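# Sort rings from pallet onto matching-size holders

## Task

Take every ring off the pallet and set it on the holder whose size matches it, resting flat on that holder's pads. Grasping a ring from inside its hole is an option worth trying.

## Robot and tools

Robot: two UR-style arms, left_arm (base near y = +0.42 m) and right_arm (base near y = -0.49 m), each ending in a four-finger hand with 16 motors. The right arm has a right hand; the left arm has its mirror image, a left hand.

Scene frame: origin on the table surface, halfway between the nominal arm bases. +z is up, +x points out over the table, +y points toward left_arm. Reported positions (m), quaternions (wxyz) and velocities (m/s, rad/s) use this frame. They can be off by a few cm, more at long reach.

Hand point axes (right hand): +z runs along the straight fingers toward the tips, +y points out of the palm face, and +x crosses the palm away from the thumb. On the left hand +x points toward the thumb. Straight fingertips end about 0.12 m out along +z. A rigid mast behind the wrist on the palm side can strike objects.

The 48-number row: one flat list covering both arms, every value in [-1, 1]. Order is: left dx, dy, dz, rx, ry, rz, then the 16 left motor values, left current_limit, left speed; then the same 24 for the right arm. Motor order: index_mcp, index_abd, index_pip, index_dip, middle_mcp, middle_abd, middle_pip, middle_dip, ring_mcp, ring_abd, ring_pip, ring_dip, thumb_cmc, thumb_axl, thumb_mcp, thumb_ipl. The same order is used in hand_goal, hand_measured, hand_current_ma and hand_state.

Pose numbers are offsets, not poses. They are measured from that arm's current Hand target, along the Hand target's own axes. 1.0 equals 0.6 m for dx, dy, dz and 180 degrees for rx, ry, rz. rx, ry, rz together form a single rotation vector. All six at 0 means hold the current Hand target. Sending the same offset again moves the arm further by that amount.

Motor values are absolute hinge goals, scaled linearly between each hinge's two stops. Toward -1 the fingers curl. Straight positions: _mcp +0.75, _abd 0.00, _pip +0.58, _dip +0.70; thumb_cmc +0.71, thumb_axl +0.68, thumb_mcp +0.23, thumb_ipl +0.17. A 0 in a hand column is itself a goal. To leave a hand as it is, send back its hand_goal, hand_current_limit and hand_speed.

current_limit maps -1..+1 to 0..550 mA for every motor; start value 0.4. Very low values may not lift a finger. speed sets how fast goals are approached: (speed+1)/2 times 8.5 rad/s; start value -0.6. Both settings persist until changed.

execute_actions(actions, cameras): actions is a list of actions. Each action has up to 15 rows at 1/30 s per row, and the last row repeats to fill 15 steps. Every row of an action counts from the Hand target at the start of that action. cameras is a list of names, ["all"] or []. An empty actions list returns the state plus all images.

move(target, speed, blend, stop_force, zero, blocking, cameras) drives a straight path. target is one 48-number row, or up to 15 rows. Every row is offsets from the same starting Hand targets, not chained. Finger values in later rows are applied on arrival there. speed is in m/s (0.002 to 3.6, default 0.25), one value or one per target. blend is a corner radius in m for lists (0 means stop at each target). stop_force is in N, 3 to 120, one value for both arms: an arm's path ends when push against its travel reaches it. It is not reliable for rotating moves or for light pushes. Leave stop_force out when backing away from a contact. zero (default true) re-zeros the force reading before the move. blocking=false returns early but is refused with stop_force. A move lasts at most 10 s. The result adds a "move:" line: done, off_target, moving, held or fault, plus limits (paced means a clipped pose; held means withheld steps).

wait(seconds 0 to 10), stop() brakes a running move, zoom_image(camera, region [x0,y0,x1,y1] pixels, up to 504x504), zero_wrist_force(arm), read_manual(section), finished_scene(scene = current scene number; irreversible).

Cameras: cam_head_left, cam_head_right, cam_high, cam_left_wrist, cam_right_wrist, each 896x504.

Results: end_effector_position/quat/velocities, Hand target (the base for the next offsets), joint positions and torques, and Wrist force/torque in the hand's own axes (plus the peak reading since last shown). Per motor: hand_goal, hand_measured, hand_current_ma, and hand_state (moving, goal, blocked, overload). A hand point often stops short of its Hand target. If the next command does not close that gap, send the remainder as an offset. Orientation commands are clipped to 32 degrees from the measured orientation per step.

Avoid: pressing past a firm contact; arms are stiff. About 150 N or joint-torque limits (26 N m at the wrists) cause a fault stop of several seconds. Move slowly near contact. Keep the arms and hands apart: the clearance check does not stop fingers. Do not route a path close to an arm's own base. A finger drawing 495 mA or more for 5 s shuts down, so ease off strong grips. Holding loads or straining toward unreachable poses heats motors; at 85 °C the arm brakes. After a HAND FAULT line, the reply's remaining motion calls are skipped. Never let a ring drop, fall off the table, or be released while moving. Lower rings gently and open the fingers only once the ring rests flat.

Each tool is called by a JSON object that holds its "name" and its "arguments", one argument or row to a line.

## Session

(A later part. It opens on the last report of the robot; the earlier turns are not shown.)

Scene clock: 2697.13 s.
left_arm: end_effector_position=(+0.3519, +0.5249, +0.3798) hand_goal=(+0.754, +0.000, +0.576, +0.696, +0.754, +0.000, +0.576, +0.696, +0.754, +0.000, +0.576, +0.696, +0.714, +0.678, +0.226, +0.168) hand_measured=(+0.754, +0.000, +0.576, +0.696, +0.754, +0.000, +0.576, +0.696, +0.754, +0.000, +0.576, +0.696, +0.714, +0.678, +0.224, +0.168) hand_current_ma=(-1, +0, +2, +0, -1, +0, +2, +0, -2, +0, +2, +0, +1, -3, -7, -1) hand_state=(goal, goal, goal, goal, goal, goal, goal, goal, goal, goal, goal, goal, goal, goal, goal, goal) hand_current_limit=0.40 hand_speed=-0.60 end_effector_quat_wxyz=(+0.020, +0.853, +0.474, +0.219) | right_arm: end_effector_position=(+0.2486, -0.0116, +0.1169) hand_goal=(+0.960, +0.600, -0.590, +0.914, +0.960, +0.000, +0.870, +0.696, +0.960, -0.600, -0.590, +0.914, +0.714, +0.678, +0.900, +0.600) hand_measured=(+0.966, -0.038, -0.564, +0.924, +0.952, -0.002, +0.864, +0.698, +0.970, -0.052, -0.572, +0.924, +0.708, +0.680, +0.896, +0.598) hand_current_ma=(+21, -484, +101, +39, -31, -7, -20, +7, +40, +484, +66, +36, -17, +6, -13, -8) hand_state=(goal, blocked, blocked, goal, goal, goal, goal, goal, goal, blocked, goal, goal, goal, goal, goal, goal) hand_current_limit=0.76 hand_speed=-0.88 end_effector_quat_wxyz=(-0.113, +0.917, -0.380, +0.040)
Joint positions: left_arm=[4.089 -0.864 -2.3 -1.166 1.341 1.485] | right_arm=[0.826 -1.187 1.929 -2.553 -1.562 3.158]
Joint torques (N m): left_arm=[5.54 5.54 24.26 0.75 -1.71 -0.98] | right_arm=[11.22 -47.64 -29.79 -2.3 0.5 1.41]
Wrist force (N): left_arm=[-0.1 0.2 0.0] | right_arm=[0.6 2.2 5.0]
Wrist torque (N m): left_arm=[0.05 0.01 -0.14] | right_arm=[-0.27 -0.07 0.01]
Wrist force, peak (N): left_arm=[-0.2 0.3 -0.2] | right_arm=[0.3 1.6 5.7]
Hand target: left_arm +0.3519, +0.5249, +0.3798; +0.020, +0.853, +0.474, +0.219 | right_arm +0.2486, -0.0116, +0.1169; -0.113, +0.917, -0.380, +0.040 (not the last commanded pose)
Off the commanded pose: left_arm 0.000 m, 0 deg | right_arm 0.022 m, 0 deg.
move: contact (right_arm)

{"name": "execute_actions", "arguments": {
  "actions": [],
  "cameras": ["cam_head_right", "cam_head_left", "cam_high", "cam_right_wrist"]
}}

{"name": "zoom_image", "arguments": {
  "camera": "cam_head_right",
  "region": [475, 225, 565, 315]
}}

{"name": "zoom_image", "arguments": {
  "camera": "cam_head_left",
  "region": [484, 224, 574, 314]
}}

{"name": "zoom_image", "arguments": {
  "camera": "cam_high",
  "region": [474, 150, 550, 226]
}}

{"name": "zoom_image", "arguments": {
  "camera": "cam_right_wrist",
  "region": [320, 0, 660, 180]
}}

Scene clock: 2729.27 s.
left_arm: end_effector_position=(+0.3519, +0.5249, +0.3798) hand_goal=(+0.754, +0.000, +0.576, +0.696, +0.754, +0.000, +0.576, +0.696, +0.754, +0.000, +0.576, +0.696, +0.714, +0.678, +0.226, +0.168) hand_measured=(+0.754, +0.000, +0.576, +0.696, +0.754, +0.000, +0.576, +0.696, +0.754, +0.000, +0.576, +0.696, +0.714, +0.678, +0.224, +0.168) hand_current_ma=(-1, +0, +2, +0, -1, +0, +2, +0, -2, +0, +2, +0, +1, -3, -7, -1) hand_state=(goal, goal, goal, goal, goal, goal, goal, goal, goal, goal, goal, goal, goal, goal, goal, goal) hand_current_limit=0.40 hand_speed=-0.60 end_effector_quat_wxyz=(+0.020, +0.853, +0.474, +0.219) | right_arm: end_effector_position=(+0.2486, -0.0116, +0.1169) hand_goal=(+0.960, +0.600, -0.590, +0.914, +0.960, +0.000, +0.870, +0.696, +0.960, -0.600, -0.590, +0.914, +0.714, +0.678, +0.900, +0.600) hand_measured=(+0.966, -0.038, -0.564, +0.924, +0.952, -0.002, +0.864, +0.698, +0.970, -0.052, -0.572, +0.924, +0.708, +0.680, +0.896, +0.598) hand_current_ma=(+21, -484, +101, +39, -31, -7, -20, +7, +40, +484, +66, +36, -17, +6, -13, -8) hand_state=(goal, blocked, blocked, goal, goal, goal, goal, goal, goal, blocked, goal, goal, goal, goal, goal, goal) hand_current_limit=0.76 hand_speed=-0.88 end_effector_quat_wxyz=(-0.113, +0.917, -0.380, +0.040)
Joint positions: left_arm=[4.089 -0.864 -2.3 -1.166 1.341 1.485] | right_arm=[0.826 -1.187 1.929 -2.553 -1.562 3.158]
Joint velocities: within noise
Joint torques (N m): left_arm=[6.12 5.41 24.45 0.75 -1.64 -0.93] | right_arm=[6.32 -47.24 -29.31 -4.21 2.83 0.31]
Wrist force (N): left_arm=[-0.1 0.4 -0.1] | right_arm=[0.9 2.4 4.8]
Wrist torque (N m): left_arm=[0.08 0.01 -0.15] | right_arm=[-0.25 -0.10 0.03]
Wrist force, peak (N): left_arm=[0.1 0.5 -0.1] | right_arm=[0.8 2.5 5.0]
Hand target: left_arm +0.3519, +0.5249, +0.3798; +0.020, +0.853, +0.474, +0.219 | right_arm +0.2486, -0.0116, +0.1169; -0.113, +0.917, -0.380, +0.040 (not the last commanded pose)
Off the commanded pose: left_arm 0.000 m, 0 deg | right_arm 0.022 m, 0 deg.
camera_calibration:
cam_right_wrist: T_world_to_cam=[[-0.979288, 0.166217, -0.115612, 0.289289], [-0.0149598, 0.510044, 0.860018, -0.145573], [0.201917, 0.843935, -0.496994, 0.143054], [0, 0, 0, 1]] pos_world=[0.252235, -0.0945641, 0.229737]
Images, in order (width x height): cam_head_left 896x504, cam_head_right 896x504, cam_high 896x504, cam_right_wrist 896x504.

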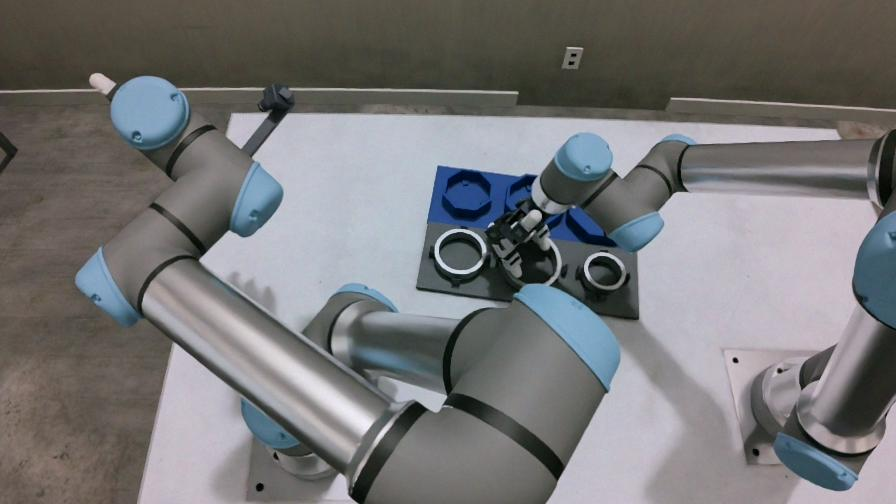

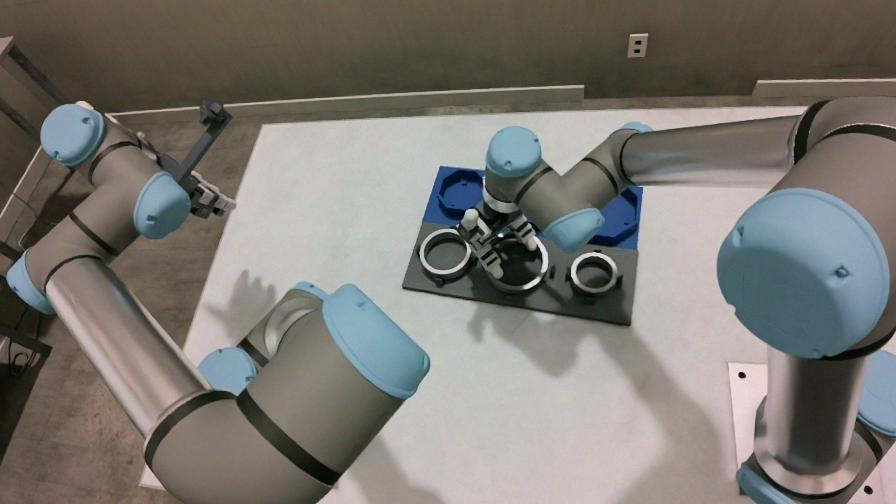

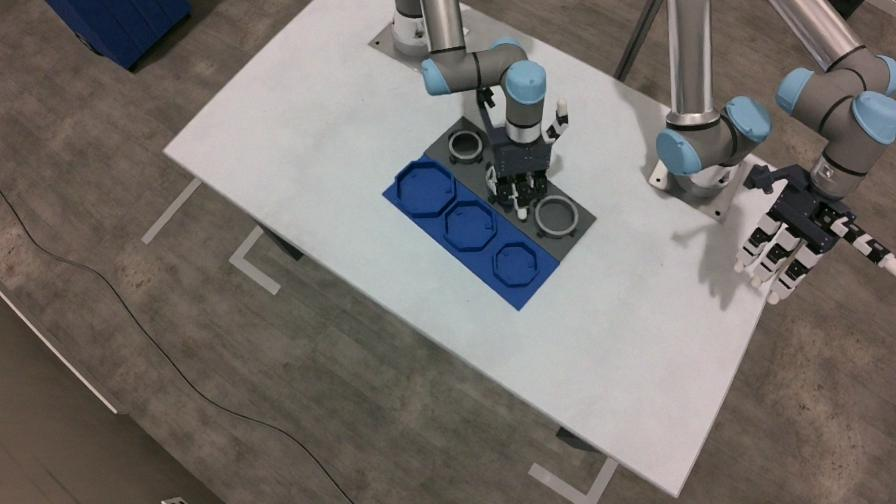

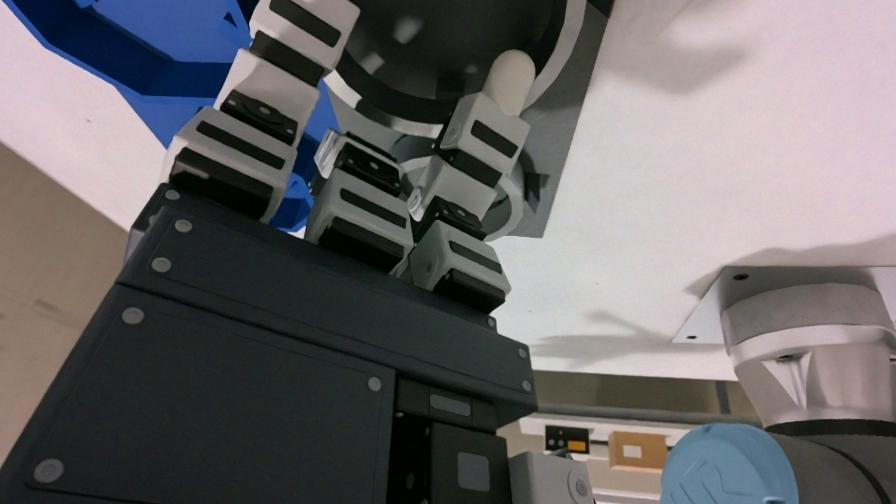

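Scaled by 5.600 from the camera's 896x504 image, which has a finer 1280x720 frame.

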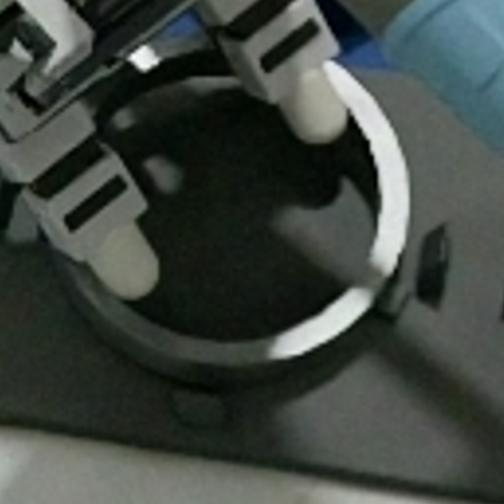

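Scaled by 5.600 from the camera's 896x504 image, which has a finer 1280x720 frame.

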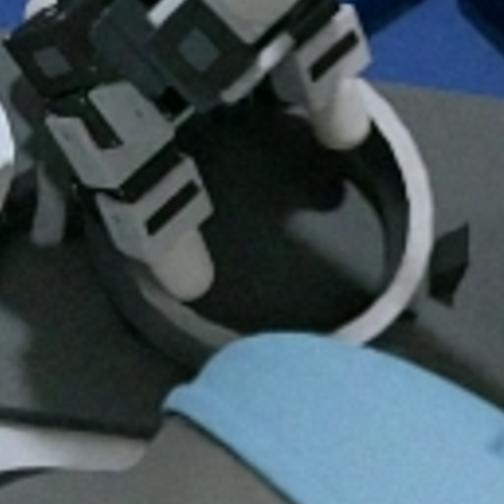

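Scaled by 6.632 from the camera's 896x504 image, which has a finer 1280x720 frame.

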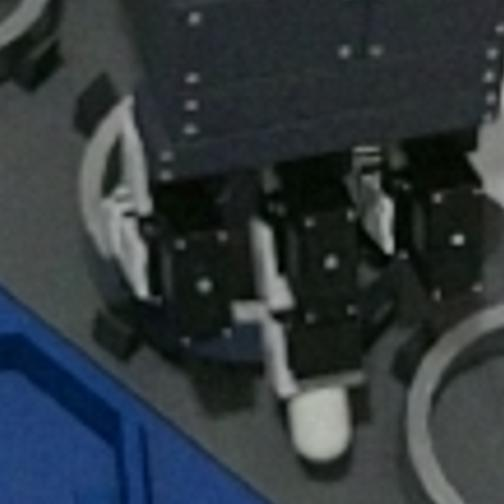

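Scaled by 1.482 from the camera's 896x504 image, which has a finer 1280x720 frame.

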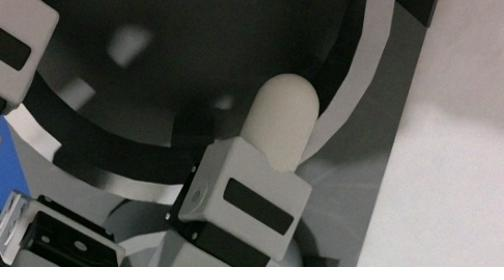

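{"name": "move", "arguments": {
  "target": [0,0,0,0,0,0,0.754,0,0.576,0.696,0.754,0,0.576,0.696,0.754,0,0.576,0.696,0.714,0.678,0.226,0.168,0.4,-0.6,0.0035,-0.0123,-0.0056,0,0,0,0.96,0.6,-0.59,0.914,0.96,0,0.87,0.696,0.96,-0.6,-0.59,0.914,0.714,0.678,0.9,0.6,0.76,-0.88],
  "speed": 0.03
}}

{"name": "move", "arguments": {
  "target": [0,0,0,0,0,0,0.754,0,0.576,0.696,0.754,0,0.576,0.696,0.754,0,0.576,0.696,0.714,0.678,0.226,0.168,0.4,-0.6,0.0005,0.0099,0.0404,0,0,0,0.96,0.6,-0.59,0.914,0.96,0,0.87,0.696,0.96,-0.6,-0.59,0.914,0.714,0.678,0.9,0.6,0.76,-0.88],
  "speed": 0.015,
  "stop_force": 4
}}

Scene clock: 2758.63 s.
left_arm: end_effector_position=(+0.3519, +0.5249, +0.3798) hand_goal=(+0.754, +0.000, +0.576, +0.696, +0.754, +0.000, +0.576, +0.696, +0.754, +0.000, +0.576, +0.696, +0.714, +0.678, +0.226, +0.168) hand_measured=(+0.754, +0.000, +0.576, +0.696, +0.754, +0.000, +0.576, +0.696, +0.754, +0.000, +0.576, +0.696, +0.714, +0.678, +0.224, +0.168) hand_current_ma=(-1, +0, +2, +0, -1, +0, +2, +0, -2, +0, +2, +0, +1, -3, -7, -1) hand_state=(goal, goal, goal, goal, goal, goal, goal, goal, goal, goal, goal, goal, goal, goal, goal, goal) hand_current_limit=0.40 hand_speed=-0.60 end_effector_quat_wxyz=(+0.020, +0.853, +0.474, +0.219) | right_arm: end_effector_position=(+0.2546, -0.0087, +0.1218) hand_goal=(+0.960, +0.600, -0.590, +0.914, +0.960, +0.000, +0.870, +0.696, +0.960, -0.600, -0.590, +0.914, +0.714, +0.678, +0.900, +0.600) hand_measured=(+0.956, -0.038, -0.564, +0.924, +0.952, -0.002, +0.864, +0.698, +0.964, -0.052, -0.572, +0.924, +0.708, +0.680, +0.896, +0.598) hand_current_ma=(-17, -484, +102, +39, -31, -7, -20, +7, +10, +484, +66, +36, -17, +6, -13, -8) hand_state=(goal, blocked, blocked, goal, goal, goal, goal, goal, goal, blocked, goal, goal, goal, goal, goal, goal) hand_current_limit=0.76 hand_speed=-0.88 end_effector_quat_wxyz=(-0.113, +0.917, -0.380, +0.040)
Joint positions: left_arm=[4.089 -0.864 -2.3 -1.166 1.341 1.485] | right_arm=[0.822 -1.185 1.908 -2.535 -1.561 3.154]
Joint torques (N m): left_arm=[6.07 4.8 24.52 0.78 -1.58 -0.99] | right_arm=[-13.38 -31.33 -28.31 -1.98 2.46 -1.63]
Wrist force (N): left_arm=[0.0 0.2 0.0] | right_arm=[-0.3 2.9 4.6]
Wrist torque (N m): left_arm=[0.04 0.00 -0.14] | right_arm=[-0.29 -0.15 0.14]
Wrist force, peak (N): left_arm=[-0.1 0.2 -0.3] | right_arm=[0.4 2.6 5.2]
Hand target: left_arm +0.3519, +0.5249, +0.3798; +0.020, +0.853, +0.474, +0.219 | right_arm +0.2546, -0.0087, +0.1219; -0.113, +0.917, -0.380, +0.040
Off the commanded pose: left_arm 0.000 m, 0 deg | right_arm 0.000 m, 0 deg.
move: done

Scene clock: 2760.00 s.
left_arm: end_effector_position=(+0.3519, +0.5249, +0.3798) hand_goal=(+0.754, +0.000, +0.576, +0.696, +0.754, +0.000, +0.576, +0.696, +0.754, +0.000, +0.576, +0.696, +0.714, +0.678, +0.226, +0.168) hand_measured=(+0.754, +0.000, +0.576, +0.696, +0.754, +0.000, +0.576, +0.696, +0.754, +0.000, +0.576, +0.696, +0.714, +0.678, +0.224, +0.168) hand_current_ma=(-1, +0, +2, +0, -1, +0, +2, +0, -2, +0, +2, +0, +1, -3, -7, -1) hand_state=(goal, goal, goal, goal, goal, goal, goal, goal, goal, goal, goal, goal, goal, goal, goal, goal) hand_current_limit=0.40 hand_speed=-0.60 end_effector_quat_wxyz=(+0.020, +0.853, +0.474, +0.219) | right_arm: end_effector_position=(+0.2546, -0.0086, +0.1184) hand_goal=(+0.960, +0.600, -0.590, +0.914, +0.960, +0.000, +0.870, +0.696, +0.960, -0.600, -0.590, +0.914, +0.714, +0.678, +0.900, +0.600) hand_measured=(+0.942, -0.038, -0.572, +0.924, +0.952, -0.002, +0.864, +0.698, +0.950, -0.052, -0.584, +0.922, +0.708, +0.680, +0.896, +0.598) hand_current_ma=(-75, -484, +69, +35, -31, -7, -20, +7, -35, +484, +19, +25, -17, +6, -13, -8) hand_state=(goal, blocked, goal, goal, goal, goal, goal, goal, goal, blocked, goal, goal, goal, goal, goal, goal) hand_current_limit=0.76 hand_speed=-0.88 end_effector_quat_wxyz=(-0.113, +0.917, -0.380, +0.040)
Joint positions: left_arm=[4.089 -0.864 -2.3 -1.166 1.341 1.485] | right_arm=[0.822 -1.179 1.911 -2.544 -1.561 3.154]
Joint torques (N m): left_arm=[6.26 5.42 24.52 0.73 -1.7 -1.06] | right_arm=[-13.2 -47.63 -29.58 -2.21 1.43 -1.49]
Wrist force (N): left_arm=[0.1 0.1 -0.2] | right_arm=[-2.0 3.6 4.3]
Wrist torque (N m): left_arm=[0.05 -0.02 -0.12] | right_arm=[-0.31 -0.23 0.13]
Wrist force, peak (N): left_arm=[0.1 0.4 -0.2] | right_arm=[-2.1 3.7 4.2]
Hand target: left_arm +0.3519, +0.5249, +0.3798; +0.020, +0.853, +0.474, +0.219 | right_arm +0.2546, -0.0086, +0.1184; -0.113, +0.917, -0.380, +0.040 (not the last commanded pose)
Off the commanded pose: left_arm 0.000 m, 0 deg | right_arm 0.021 m, 0 deg.
move: contact (right_arm)

{"name": "execute_actions", "arguments": {
  "actions": [],
  "cameras": ["cam_head_right", "cam_right_wrist"]
}}

{"name": "zoom_image", "arguments": {
  "camera": "cam_right_wrist",
  "region": [300, 0, 480, 140]
}}

{"name": "zoom_image", "arguments": {
  "camera": "cam_head_right",
  "region": [480, 228, 560, 308]
}}

Scene clock: 2794.77 s.
left_arm: end_effector_position=(+0.3519, +0.5249, +0.3798) hand_goal=(+0.754, +0.000, +0.576, +0.696, +0.754, +0.000, +0.576, +0.696, +0.754, +0.000, +0.576, +0.696, +0.714, +0.678, +0.226, +0.168) hand_measured=(+0.754, +0.000, +0.576, +0.696, +0.754, +0.000, +0.576, +0.696, +0.754, +0.000, +0.576, +0.696, +0.714, +0.678, +0.224, +0.168) hand_current_ma=(-1, +0, +2, +0, -1, +0, +2, +0, -2, +0, +2, +0, +1, -3, -7, -1) hand_state=(goal, goal, goal, goal, goal, goal, goal, goal, goal, goal, goal, goal, goal, goal, goal, goal) hand_current_limit=0.40 hand_speed=-0.60 end_effector_quat_wxyz=(+0.020, +0.853, +0.474, +0.219) | right_arm: end_effector_position=(+0.2546, -0.0086, +0.1184) hand_goal=(+0.960, +0.600, -0.590, +0.914, +0.960, +0.000, +0.870, +0.696, +0.960, -0.600, -0.590, +0.914, +0.714, +0.678, +0.900, +0.600) hand_measured=(+0.942, -0.038, -0.572, +0.924, +0.952, -0.002, +0.864, +0.698, +0.950, -0.052, -0.584, +0.922, +0.708, +0.680, +0.896, +0.598) hand_current_ma=(-75, -484, +69, +35, -31, -7, -20, +7, -35, +484, +19, +25, -17, +6, -13, -8) hand_state=(goal, blocked, goal, goal, goal, goal, goal, goal, goal, blocked, goal, goal, goal, goal, goal, goal) hand_current_limit=0.76 hand_speed=-0.88 end_effector_quat_wxyz=(-0.113, +0.917, -0.380, +0.040)
Joint positions: left_arm=[4.089 -0.864 -2.3 -1.166 1.341 1.485] | right_arm=[0.822 -1.179 1.911 -2.544 -1.561 3.154]
Joint velocities: within noise
Joint torques (N m): left_arm=[6.53 5.06 24.21 0.73 -1.65 -1.07] | right_arm=[-12.43 -48.43 -29.85 -2.2 0.67 -1.55]
Wrist force (N): left_arm=[-0.1 0.2 -0.1] | right_arm=[-1.9 3.6 4.2]
Wrist torque (N m): left_arm=[0.05 0.00 -0.14] | right_arm=[-0.29 -0.24 0.14]
Wrist force, peak (N): left_arm=[-0.3 0.3 -0.3] | right_arm=[-2.0 3.7 4.3]
Hand target: left_arm +0.3519, +0.5249, +0.3798; +0.020, +0.853, +0.474, +0.219 | right_arm +0.2546, -0.0086, +0.1184; -0.113, +0.917, -0.380, +0.040 (not the last commanded pose)
Off the commanded pose: left_arm 0.000 m, 0 deg | right_arm 0.021 m, 0 deg.
camera_calibration:
cam_right_wrist: T_world_to_cam=[[-0.979288, 0.166217, -0.115612, 0.29484], [-0.0149598, 0.510044, 0.860018, -0.148303], [0.201917, 0.843935, -0.496994, 0.140056], [0, 0, 0, 1]] pos_world=[0.258235, -0.0915641, 0.231237]
Images, in order (width x height): cam_head_right 896x504, cam_right_wrist 896x504.

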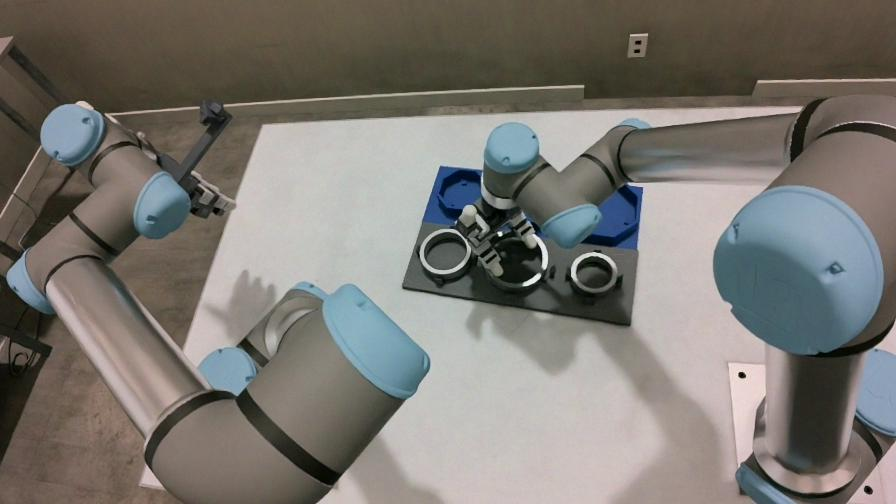

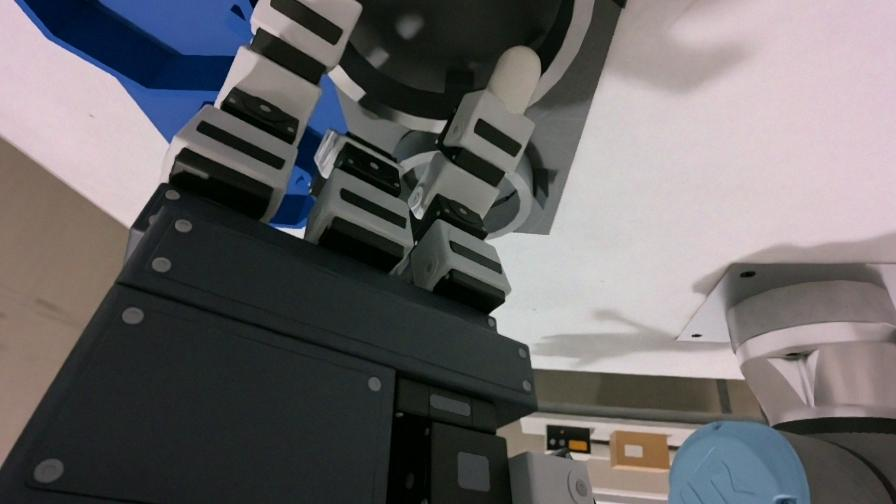

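Scaled by 2.800 from the camera's 896x504 image, which has a finer 1280x720 frame.

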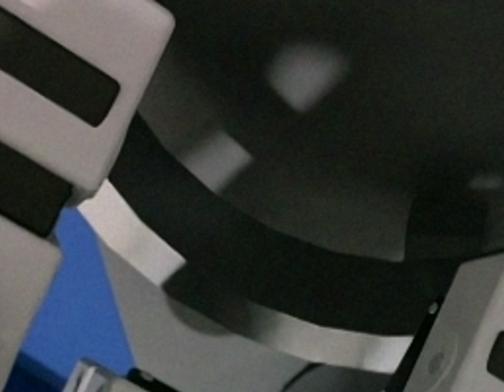

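Scaled by 6.300 from the camera's 896x504 image, which has a finer 1280x720 frame.

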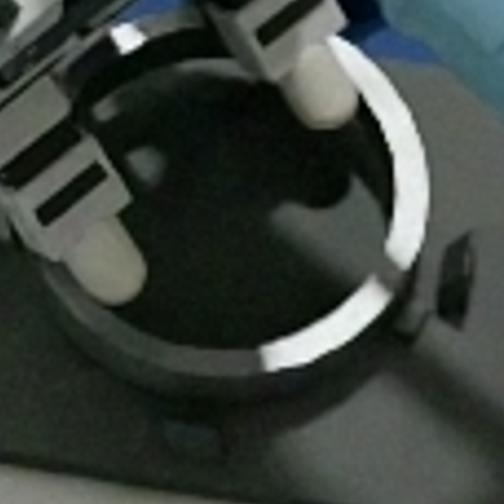

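{"name": "move", "arguments": {
  "target": [
    [0,0,0,0,0,0,0.754,0,0.576,0.696,0.754,0,0.576,0.696,0.754,0,0.576,0.696,0.714,0.678,0.226,0.168,0.4,-0.6,-0.0003,-0.0059,-0.0243,0,0,0,0.96,0.6,-0.59,0.914,0.96,0,0.87,0.696,0.96,-0.6,-0.59,0.914,0.714,0.678,0.9,0.6,0.76,-0.88],
    [0,0,0,0,0,0,0.754,0,0.576,0.696,0.754,0,0.576,0.696,0.754,0,0.576,0.696,0.714,0.678,0.226,0.168,0.4,-0.6,-0.0165,-0.0003,-0.0208,-0.0115,0.0490,-0.0139,0.96,0.6,-0.59,0.914,0.96,0,0.87,0.696,0.96,-0.6,-0.59,0.914,0.714,0.678,0.9,0.6,0.76,-0.88]
  ],
  "speed": 0.04
}}

{"name": "move", "arguments": {
  "target": [0,0,0,0,0,0,0.754,0,0.576,0.696,0.754,0,0.576,0.696,0.754,0,0.576,0.696,0.714,0.678,0.226,0.168,0.4,-0.6,-0.0074,0.01,0.0483,0,0,0,0.96,0.6,-0.59,0.914,0.96,0,0.87,0.696,0.96,-0.6,-0.59,0.914,0.714,0.678,0.9,0.6,0.76,-0.88],
  "speed": 0.015,
  "stop_force": 4
}}

Scene clock: 2855.50 s.
left_arm: end_effector_position=(+0.3519, +0.5249, +0.3798) hand_goal=(+0.754, +0.000, +0.576, +0.696, +0.754, +0.000, +0.576, +0.696, +0.754, +0.000, +0.576, +0.696, +0.714, +0.678, +0.226, +0.168) hand_measured=(+0.754, +0.000, +0.576, +0.696, +0.754, +0.000, +0.576, +0.696, +0.754, +0.000, +0.576, +0.696, +0.714, +0.678, +0.224, +0.168) hand_current_ma=(-1, +0, +2, +0, -1, +0, +2, +0, -2, +0, +2, +0, +1, -3, -7, -1) hand_state=(goal, goal, goal, goal, goal, goal, goal, goal, goal, goal, goal, goal, goal, goal, goal, goal) hand_current_limit=0.40 hand_speed=-0.60 end_effector_quat_wxyz=(+0.020, +0.853, +0.474, +0.219) | right_arm: end_effector_position=(+0.2458, -0.0038, +0.1306) hand_goal=(+0.960, +0.600, -0.590, +0.914, +0.960, +0.000, +0.870, +0.696, +0.960, -0.600, -0.590, +0.914, +0.714, +0.678, +0.900, +0.600) hand_measured=(+0.966, -0.038, -0.558, +0.924, +0.952, -0.002, +0.864, +0.698, +0.972, -0.052, -0.570, +0.922, +0.708, +0.680, +0.896, +0.598) hand_current_ma=(+25, -484, +129, +39, -31, -7, -20, +7, +44, +484, +76, +27, -17, +6, -13, -8) hand_state=(goal, blocked, blocked, goal, goal, goal, goal, goal, goal, blocked, blocked, goal, goal, goal, goal, goal) hand_current_limit=0.76 hand_speed=-0.88 end_effector_quat_wxyz=(-0.066, +0.921, -0.368, +0.106)
Joint positions: left_arm=[4.089 -0.864 -2.3 -1.166 1.341 1.485] | right_arm=[0.909 -1.17 1.84 -2.435 -1.732 3.198]
Joint torques (N m): left_arm=[6.45 5 24.62 0.66 -1.52 -1.13] | right_arm=[12.43 -32.22 -28.71 -1.75 -3.44 1.71]
Wrist force (N): left_arm=[-0.2 0.2 -0.1] | right_arm=[-1.2 1.3 5.4]
Wrist torque (N m): left_arm=[0.06 0.03 -0.15] | right_arm=[-0.24 -0.21 -0.13]
Wrist force, peak (N): left_arm=[-0.1 0.4 -0.2] | right_arm=[-1.9 3.6 4.6]
Hand target: left_arm +0.3519, +0.5249, +0.3798; +0.020, +0.853, +0.474, +0.219 | right_arm +0.2458, -0.0037, +0.1306; -0.066, +0.921, -0.368, +0.106
Off the commanded pose: left_arm 0.000 m, 0 deg | right_arm 0.000 m, 0 deg.
move: done

Scene clock: 2857.57 s.
left_arm: end_effector_position=(+0.3519, +0.5249, +0.3798) hand_goal=(+0.754, +0.000, +0.576, +0.696, +0.754, +0.000, +0.576, +0.696, +0.754, +0.000, +0.576, +0.696, +0.714, +0.678, +0.226, +0.168) hand_measured=(+0.754, +0.000, +0.576, +0.696, +0.754, +0.000, +0.576, +0.696, +0.754, +0.000, +0.576, +0.696, +0.714, +0.678, +0.224, +0.168) hand_current_ma=(-1, +0, +2, +0, -1, +0, +2, +0, -2, +0, +2, +0, +1, -3, -7, -1) hand_state=(goal, goal, goal, goal, goal, goal, goal, goal, goal, goal, goal, goal, goal, goal, goal, goal) hand_current_limit=0.40 hand_speed=-0.60 end_effector_quat_wxyz=(+0.020, +0.853, +0.474, +0.219) | right_arm: end_effector_position=(+0.2457, -0.0037, +0.1168) hand_goal=(+0.960, +0.600, -0.590, +0.914, +0.960, +0.000, +0.870, +0.696, +0.960, -0.600, -0.590, +0.914, +0.714, +0.678, +0.900, +0.600) hand_measured=(+0.962, -0.038, -0.574, +0.920, +0.952, -0.002, +0.864, +0.698, +0.972, -0.052, -0.570, +0.922, +0.708, +0.680, +0.896, +0.598) hand_current_ma=(+6, -484, +59, +22, -31, -7, -20, +7, +46, +484, +77, +27, -17, +6, -13, -8) hand_state=(goal, blocked, goal, goal, goal, goal, goal, goal, goal, blocked, blocked, goal, goal, goal, goal, goal) hand_current_limit=0.76 hand_speed=-0.88 end_effector_quat_wxyz=(-0.066, +0.921, -0.368, +0.106)
Joint positions: left_arm=[4.089 -0.864 -2.3 -1.166 1.341 1.485] | right_arm=[0.909 -1.148 1.852 -2.468 -1.732 3.198]
Joint torques (N m): left_arm=[5.77 5.24 25.06 0.89 -1.57 -1.2] | right_arm=[9.08 -48.3 -28.5 -1.45 -3.22 1.15]
Wrist force (N): left_arm=[0.1 0.2 -0.1] | right_arm=[-1.1 1.6 3.9]
Wrist torque (N m): left_arm=[0.06 -0.01 -0.13] | right_arm=[-0.20 -0.27 -0.12]
Wrist force, peak (N): left_arm=[0.0 0.4 0.1] | right_arm=[-1.3 1.4 5.7]
Hand target: left_arm +0.3519, +0.5249, +0.3798; +0.020, +0.853, +0.474, +0.219 | right_arm +0.2457, -0.0037, +0.1168; -0.066, +0.921, -0.368, +0.106 (not the last commanded pose)
Off the commanded pose: left_arm 0.000 m, 0 deg | right_arm 0.016 m, 0 deg.
move: contact (right_arm)

{"name": "move", "arguments": {
  "target": [
    [0,0,0,0,0,0,0.754,0,0.576,0.696,0.754,0,0.576,0.696,0.754,0,0.576,0.696,0.714,0.678,0.226,0.168,0.4,-0.6,0.0037,-0.0050,-0.0242,0,0,0,0.96,0.6,-0.59,0.914,0.96,0,0.87,0.696,0.96,-0.6,-0.59,0.914,0.714,0.678,0.9,0.6,0.76,-0.88],
    [0,0,0,0,0,0,0.754,0,0.576,0.696,0.754,0,0.576,0.696,0.754,0,0.576,0.696,0.714,0.678,0.226,0.168,0.4,-0.6,0.0157,0.0058,-0.0177,0.0468,-0.0213,0.0115,0.96,0.6,-0.59,0.914,0.96,0,0.87,0.696,0.96,-0.6,-0.59,0.914,0.714,0.678,0.9,0.6,0.76,-0.88]
  ],
  "speed": 0.04,
  "cameras": ["cam_head_right", "cam_head_left", "cam_high"]
}}

{"name": "zoom_image", "arguments": {
  "camera": "cam_head_right",
  "region": [480, 222, 560, 302]
}}

{"name": "zoom_image", "arguments": {
  "camera": "cam_head_left",
  "region": [490, 222, 570, 302]
}}

Scene clock: 2894.83 s.
left_arm: end_effector_position=(+0.3519, +0.5249, +0.3798) hand_goal=(+0.754, +0.000, +0.576, +0.696, +0.754, +0.000, +0.576, +0.696, +0.754, +0.000, +0.576, +0.696, +0.714, +0.678, +0.226, +0.168) hand_measured=(+0.754, +0.000, +0.576, +0.696, +0.754, +0.000, +0.576, +0.696, +0.754, +0.000, +0.576, +0.696, +0.714, +0.678, +0.224, +0.168) hand_current_ma=(-1, +0, +2, +0, -1, +0, +2, +0, -2, +0, +2, +0, +1, -3, -7, -1) hand_state=(goal, goal, goal, goal, goal, goal, goal, goal, goal, goal, goal, goal, goal, goal, goal, goal) hand_current_limit=0.40 hand_speed=-0.60 end_effector_quat_wxyz=(+0.020, +0.853, +0.474, +0.219) | right_arm: end_effector_position=(+0.2475, -0.0132, +0.1278) hand_goal=(+0.960, +0.600, -0.590, +0.914, +0.960, +0.000, +0.870, +0.696, +0.960, -0.600, -0.590, +0.914, +0.714, +0.678, +0.900, +0.600) hand_measured=(+0.960, +0.594, -0.584, +0.918, +0.952, -0.002, +0.864, +0.698, +0.958, -0.594, -0.586, +0.916, +0.708, +0.680, +0.896, +0.598) hand_current_ma=(-3, -16, +20, +10, -31, -6, -20, +7, -3, +16, +14, +9, -17, +6, -13, -8) hand_state=(goal, goal, goal, goal, goal, goal, goal, goal, goal, goal, goal, goal, goal, goal, goal, goal) hand_current_limit=0.76 hand_speed=-0.88 end_effector_quat_wxyz=(-0.148, +0.910, -0.373, +0.101)
Joint positions: left_arm=[4.089 -0.864 -2.3 -1.166 1.341 1.485] | right_arm=[0.867 -1.231 1.983 -2.672 -1.661 3.175]
Joint torques (N m): left_arm=[6.27 5.7 24.14 0.8 -1.67 -1.22] | right_arm=[-13.29 -42.36 -11.04 -4.2 2.47 -1.59]
Wrist force (N): left_arm=[-0.2 0.1 -0.1] | right_arm=[-0.4 0.1 -0.1]
Wrist torque (N m): left_arm=[0.05 0.02 -0.15] | right_arm=[-0.02 0.00 0.06]
Wrist force, peak (N): left_arm=[0.0 0.6 0.1] | right_arm=[-1.3 1.7 5.7]
Hand target: left_arm +0.3519, +0.5249, +0.3798; +0.020, +0.853, +0.474, +0.219 | right_arm +0.2475, -0.0132, +0.1278; -0.148, +0.910, -0.373, +0.101
Off the commanded pose: left_arm 0.000 m, 0 deg | right_arm 0.000 m, 0 deg.
move: done
Images, in order (width x height): cam_head_left 896x504, cam_head_right 896x504, cam_high 896x504.

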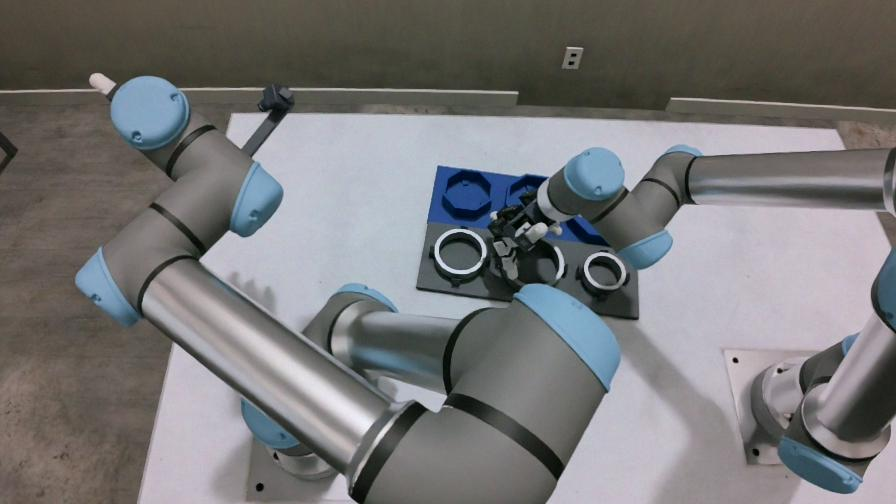

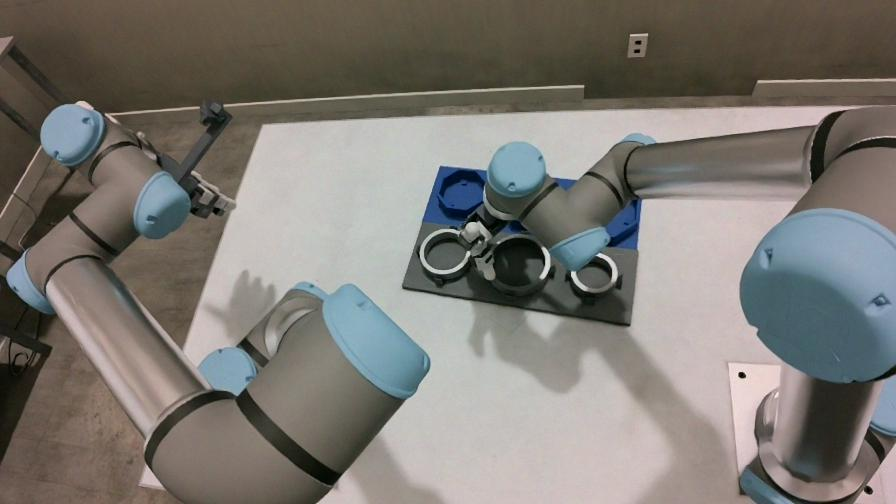

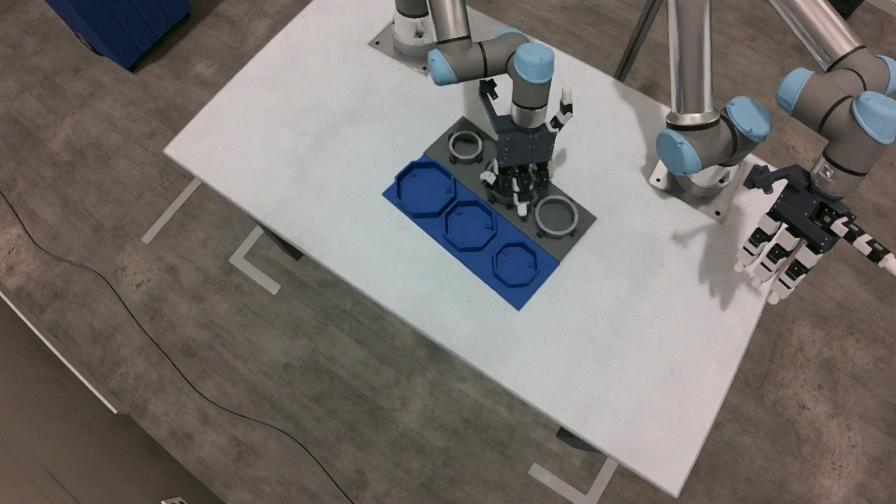

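Scaled by 6.300 from the camera's 896x504 image, which has a finer 1280x720 frame.

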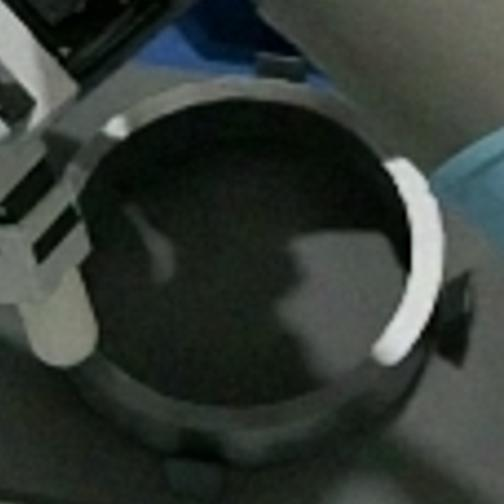

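Scaled by 6.300 from the camera's 896x504 image, which has a finer 1280x720 frame.

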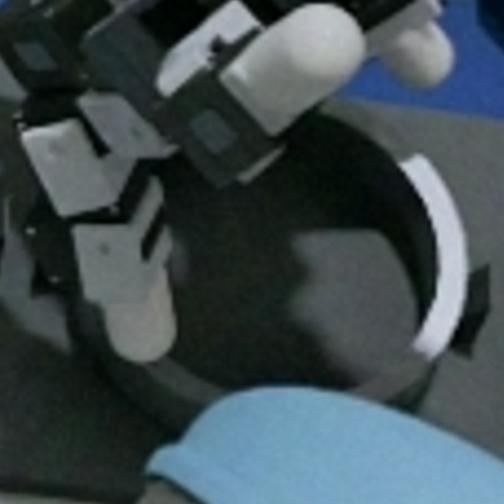

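{"name": "move", "arguments": {
  "target": [0,0,0,0,0,0,0.754,0,0.576,0.696,0.754,0,0.576,0.696,0.754,0,0.576,0.696,0.714,0.678,0.226,0.168,0.4,-0.6,-0.002,-0.06,-0.155,0,0,0,0.96,0.6,-0.59,0.914,0.96,0,0.87,0.696,0.96,-0.6,-0.59,0.914,0.714,0.678,0.9,0.6,0.4,-0.6],
  "speed": 0.1,
  "cameras": ["cam_head_right", "cam_head_left", "cam_high"]
}}

{"name": "zoom_image", "arguments": {
  "camera": "cam_head_right",
  "region": [480, 222, 560, 302]
}}

{"name": "zoom_image", "arguments": {
  "camera": "cam_high",
  "region": [460, 140, 560, 230]
}}

Scene clock: 2903.83 s.
left_arm: end_effector_position=(+0.3519, +0.5249, +0.3798) hand_goal=(+0.754, +0.000, +0.576, +0.696, +0.754, +0.000, +0.576, +0.696, +0.754, +0.000, +0.576, +0.696, +0.714, +0.678, +0.226, +0.168) hand_measured=(+0.754, +0.000, +0.576, +0.696, +0.754, +0.000, +0.576, +0.696, +0.754, +0.000, +0.576, +0.696, +0.714, +0.678, +0.224, +0.168) hand_current_ma=(-1, +0, +2, +0, -1, +0, +2, +0, -2, +0, +2, +0, +1, -3, -7, -1) hand_state=(goal, goal, goal, goal, goal, goal, goal, goal, goal, goal, goal, goal, goal, goal, goal, goal) hand_current_limit=0.40 hand_speed=-0.60 end_effector_quat_wxyz=(+0.020, +0.853, +0.474, +0.219) | right_arm: end_effector_position=(+0.2427, -0.0061, +0.2271) hand_goal=(+0.960, +0.600, -0.590, +0.914, +0.960, +0.000, +0.870, +0.696, +0.960, -0.600, -0.590, +0.914, +0.714, +0.678, +0.900, +0.600) hand_measured=(+0.958, +0.594, -0.584, +0.918, +0.952, -0.002, +0.864, +0.698, +0.958, -0.594, -0.586, +0.916, +0.708, +0.680, +0.896, +0.598) hand_current_ma=(-4, -16, +19, +10, -31, -6, -20, +7, -4, +16, +14, +9, -17, +6, -13, -8) hand_state=(goal, goal, goal, goal, goal, goal, goal, goal, goal, goal, goal, goal, goal, goal, goal, goal) hand_current_limit=0.40 hand_speed=-0.60 end_effector_quat_wxyz=(-0.148, +0.910, -0.373, +0.101)
Joint positions: left_arm=[4.089 -0.864 -2.3 -1.166 1.341 1.485] | right_arm=[0.883 -1.367 1.855 -2.407 -1.666 3.19]
Joint torques (N m): left_arm=[6.88 5.28 24.04 0.79 -1.58 -1.21] | right_arm=[12.21 -38.76 -29.01 -1.45 -2.9 1.57]
Wrist force (N): left_arm=[-0.1 0.2 -0.2] | right_arm=[-0.5 0.0 -0.1]
Wrist torque (N m): left_arm=[0.07 0.01 -0.15] | right_arm=[-0.02 0.03 -0.11]
Wrist force, peak (N): left_arm=[-0.1 0.4 -0.3] | right_arm=[-0.4 0.4 0.6]
Hand target: left_arm +0.3519, +0.5249, +0.3798; +0.020, +0.853, +0.474, +0.219 | right_arm +0.2427, -0.0061, +0.2272; -0.148, +0.910, -0.373, +0.101
Off the commanded pose: left_arm 0.000 m, 0 deg | right_arm 0.000 m, 0 deg.
move: done
Images, in order (width x height): cam_head_left 896x504, cam_head_right 896x504, cam_high 896x504.

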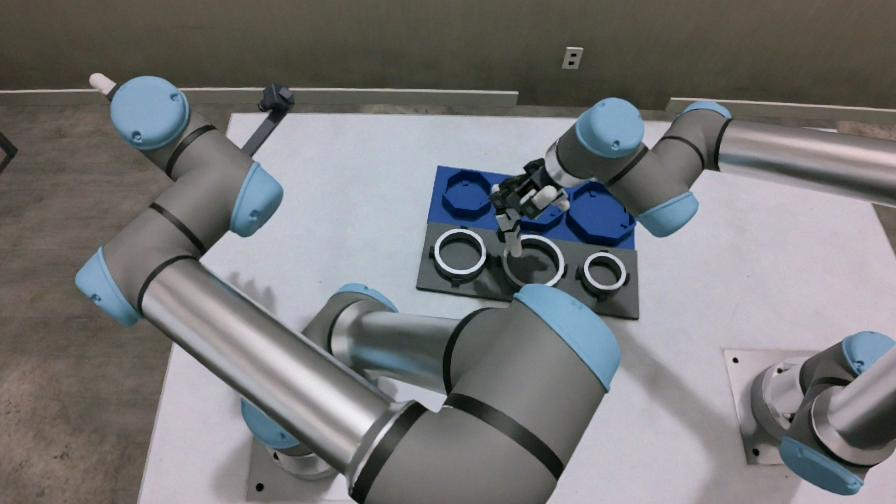

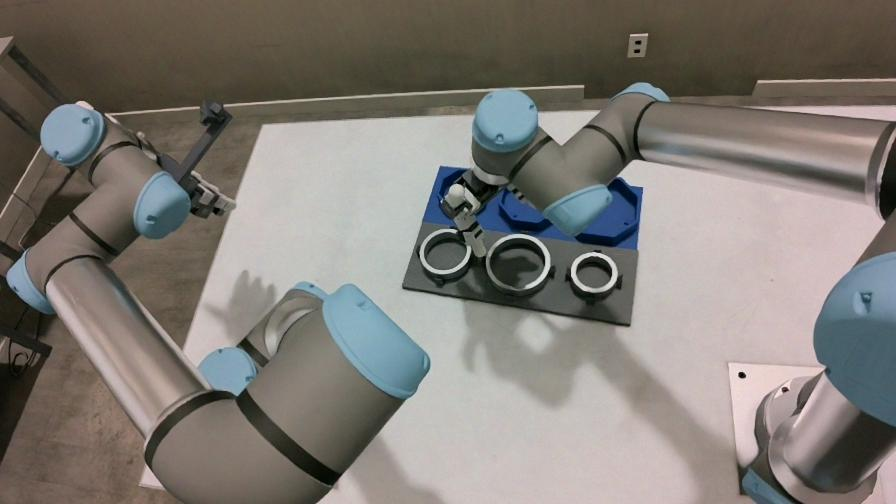

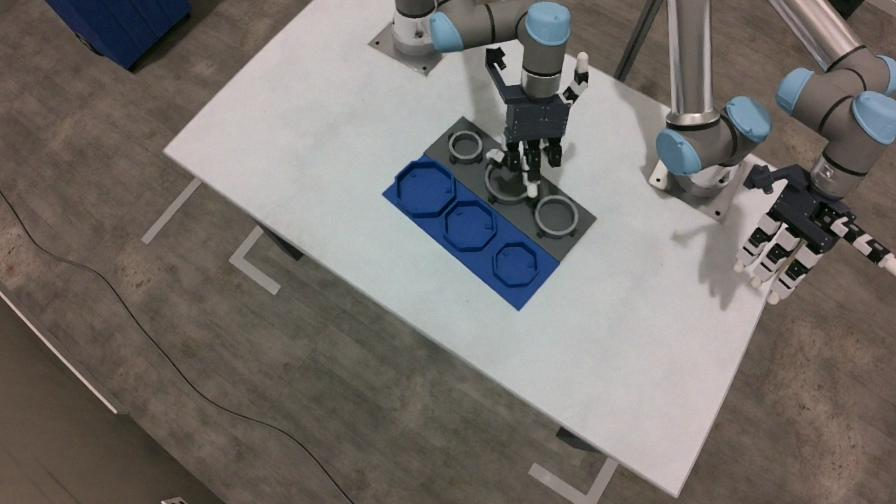

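Scaled by 6.300 from the camera's 896x504 image, which has a finer 1280x720 frame.

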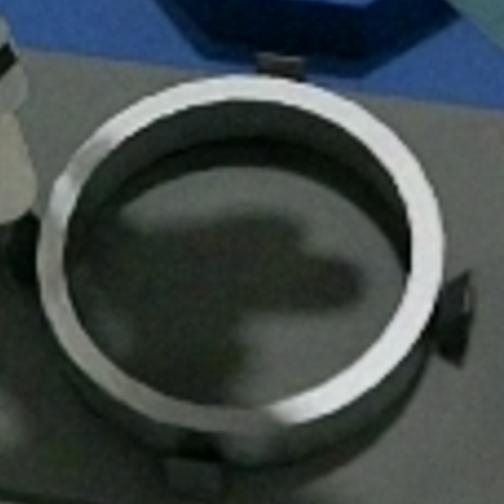

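Scaled by 5.040 from the camera's 896x504 image, which has a finer 1280x720 frame.

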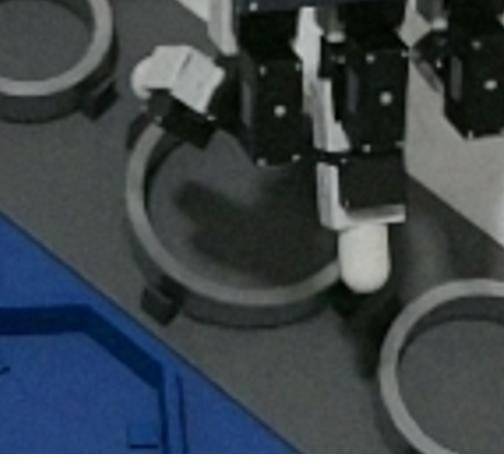

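{"name": "finished_scene", "arguments": {
  "scene": 1
}}

The scene is finished: the task was done.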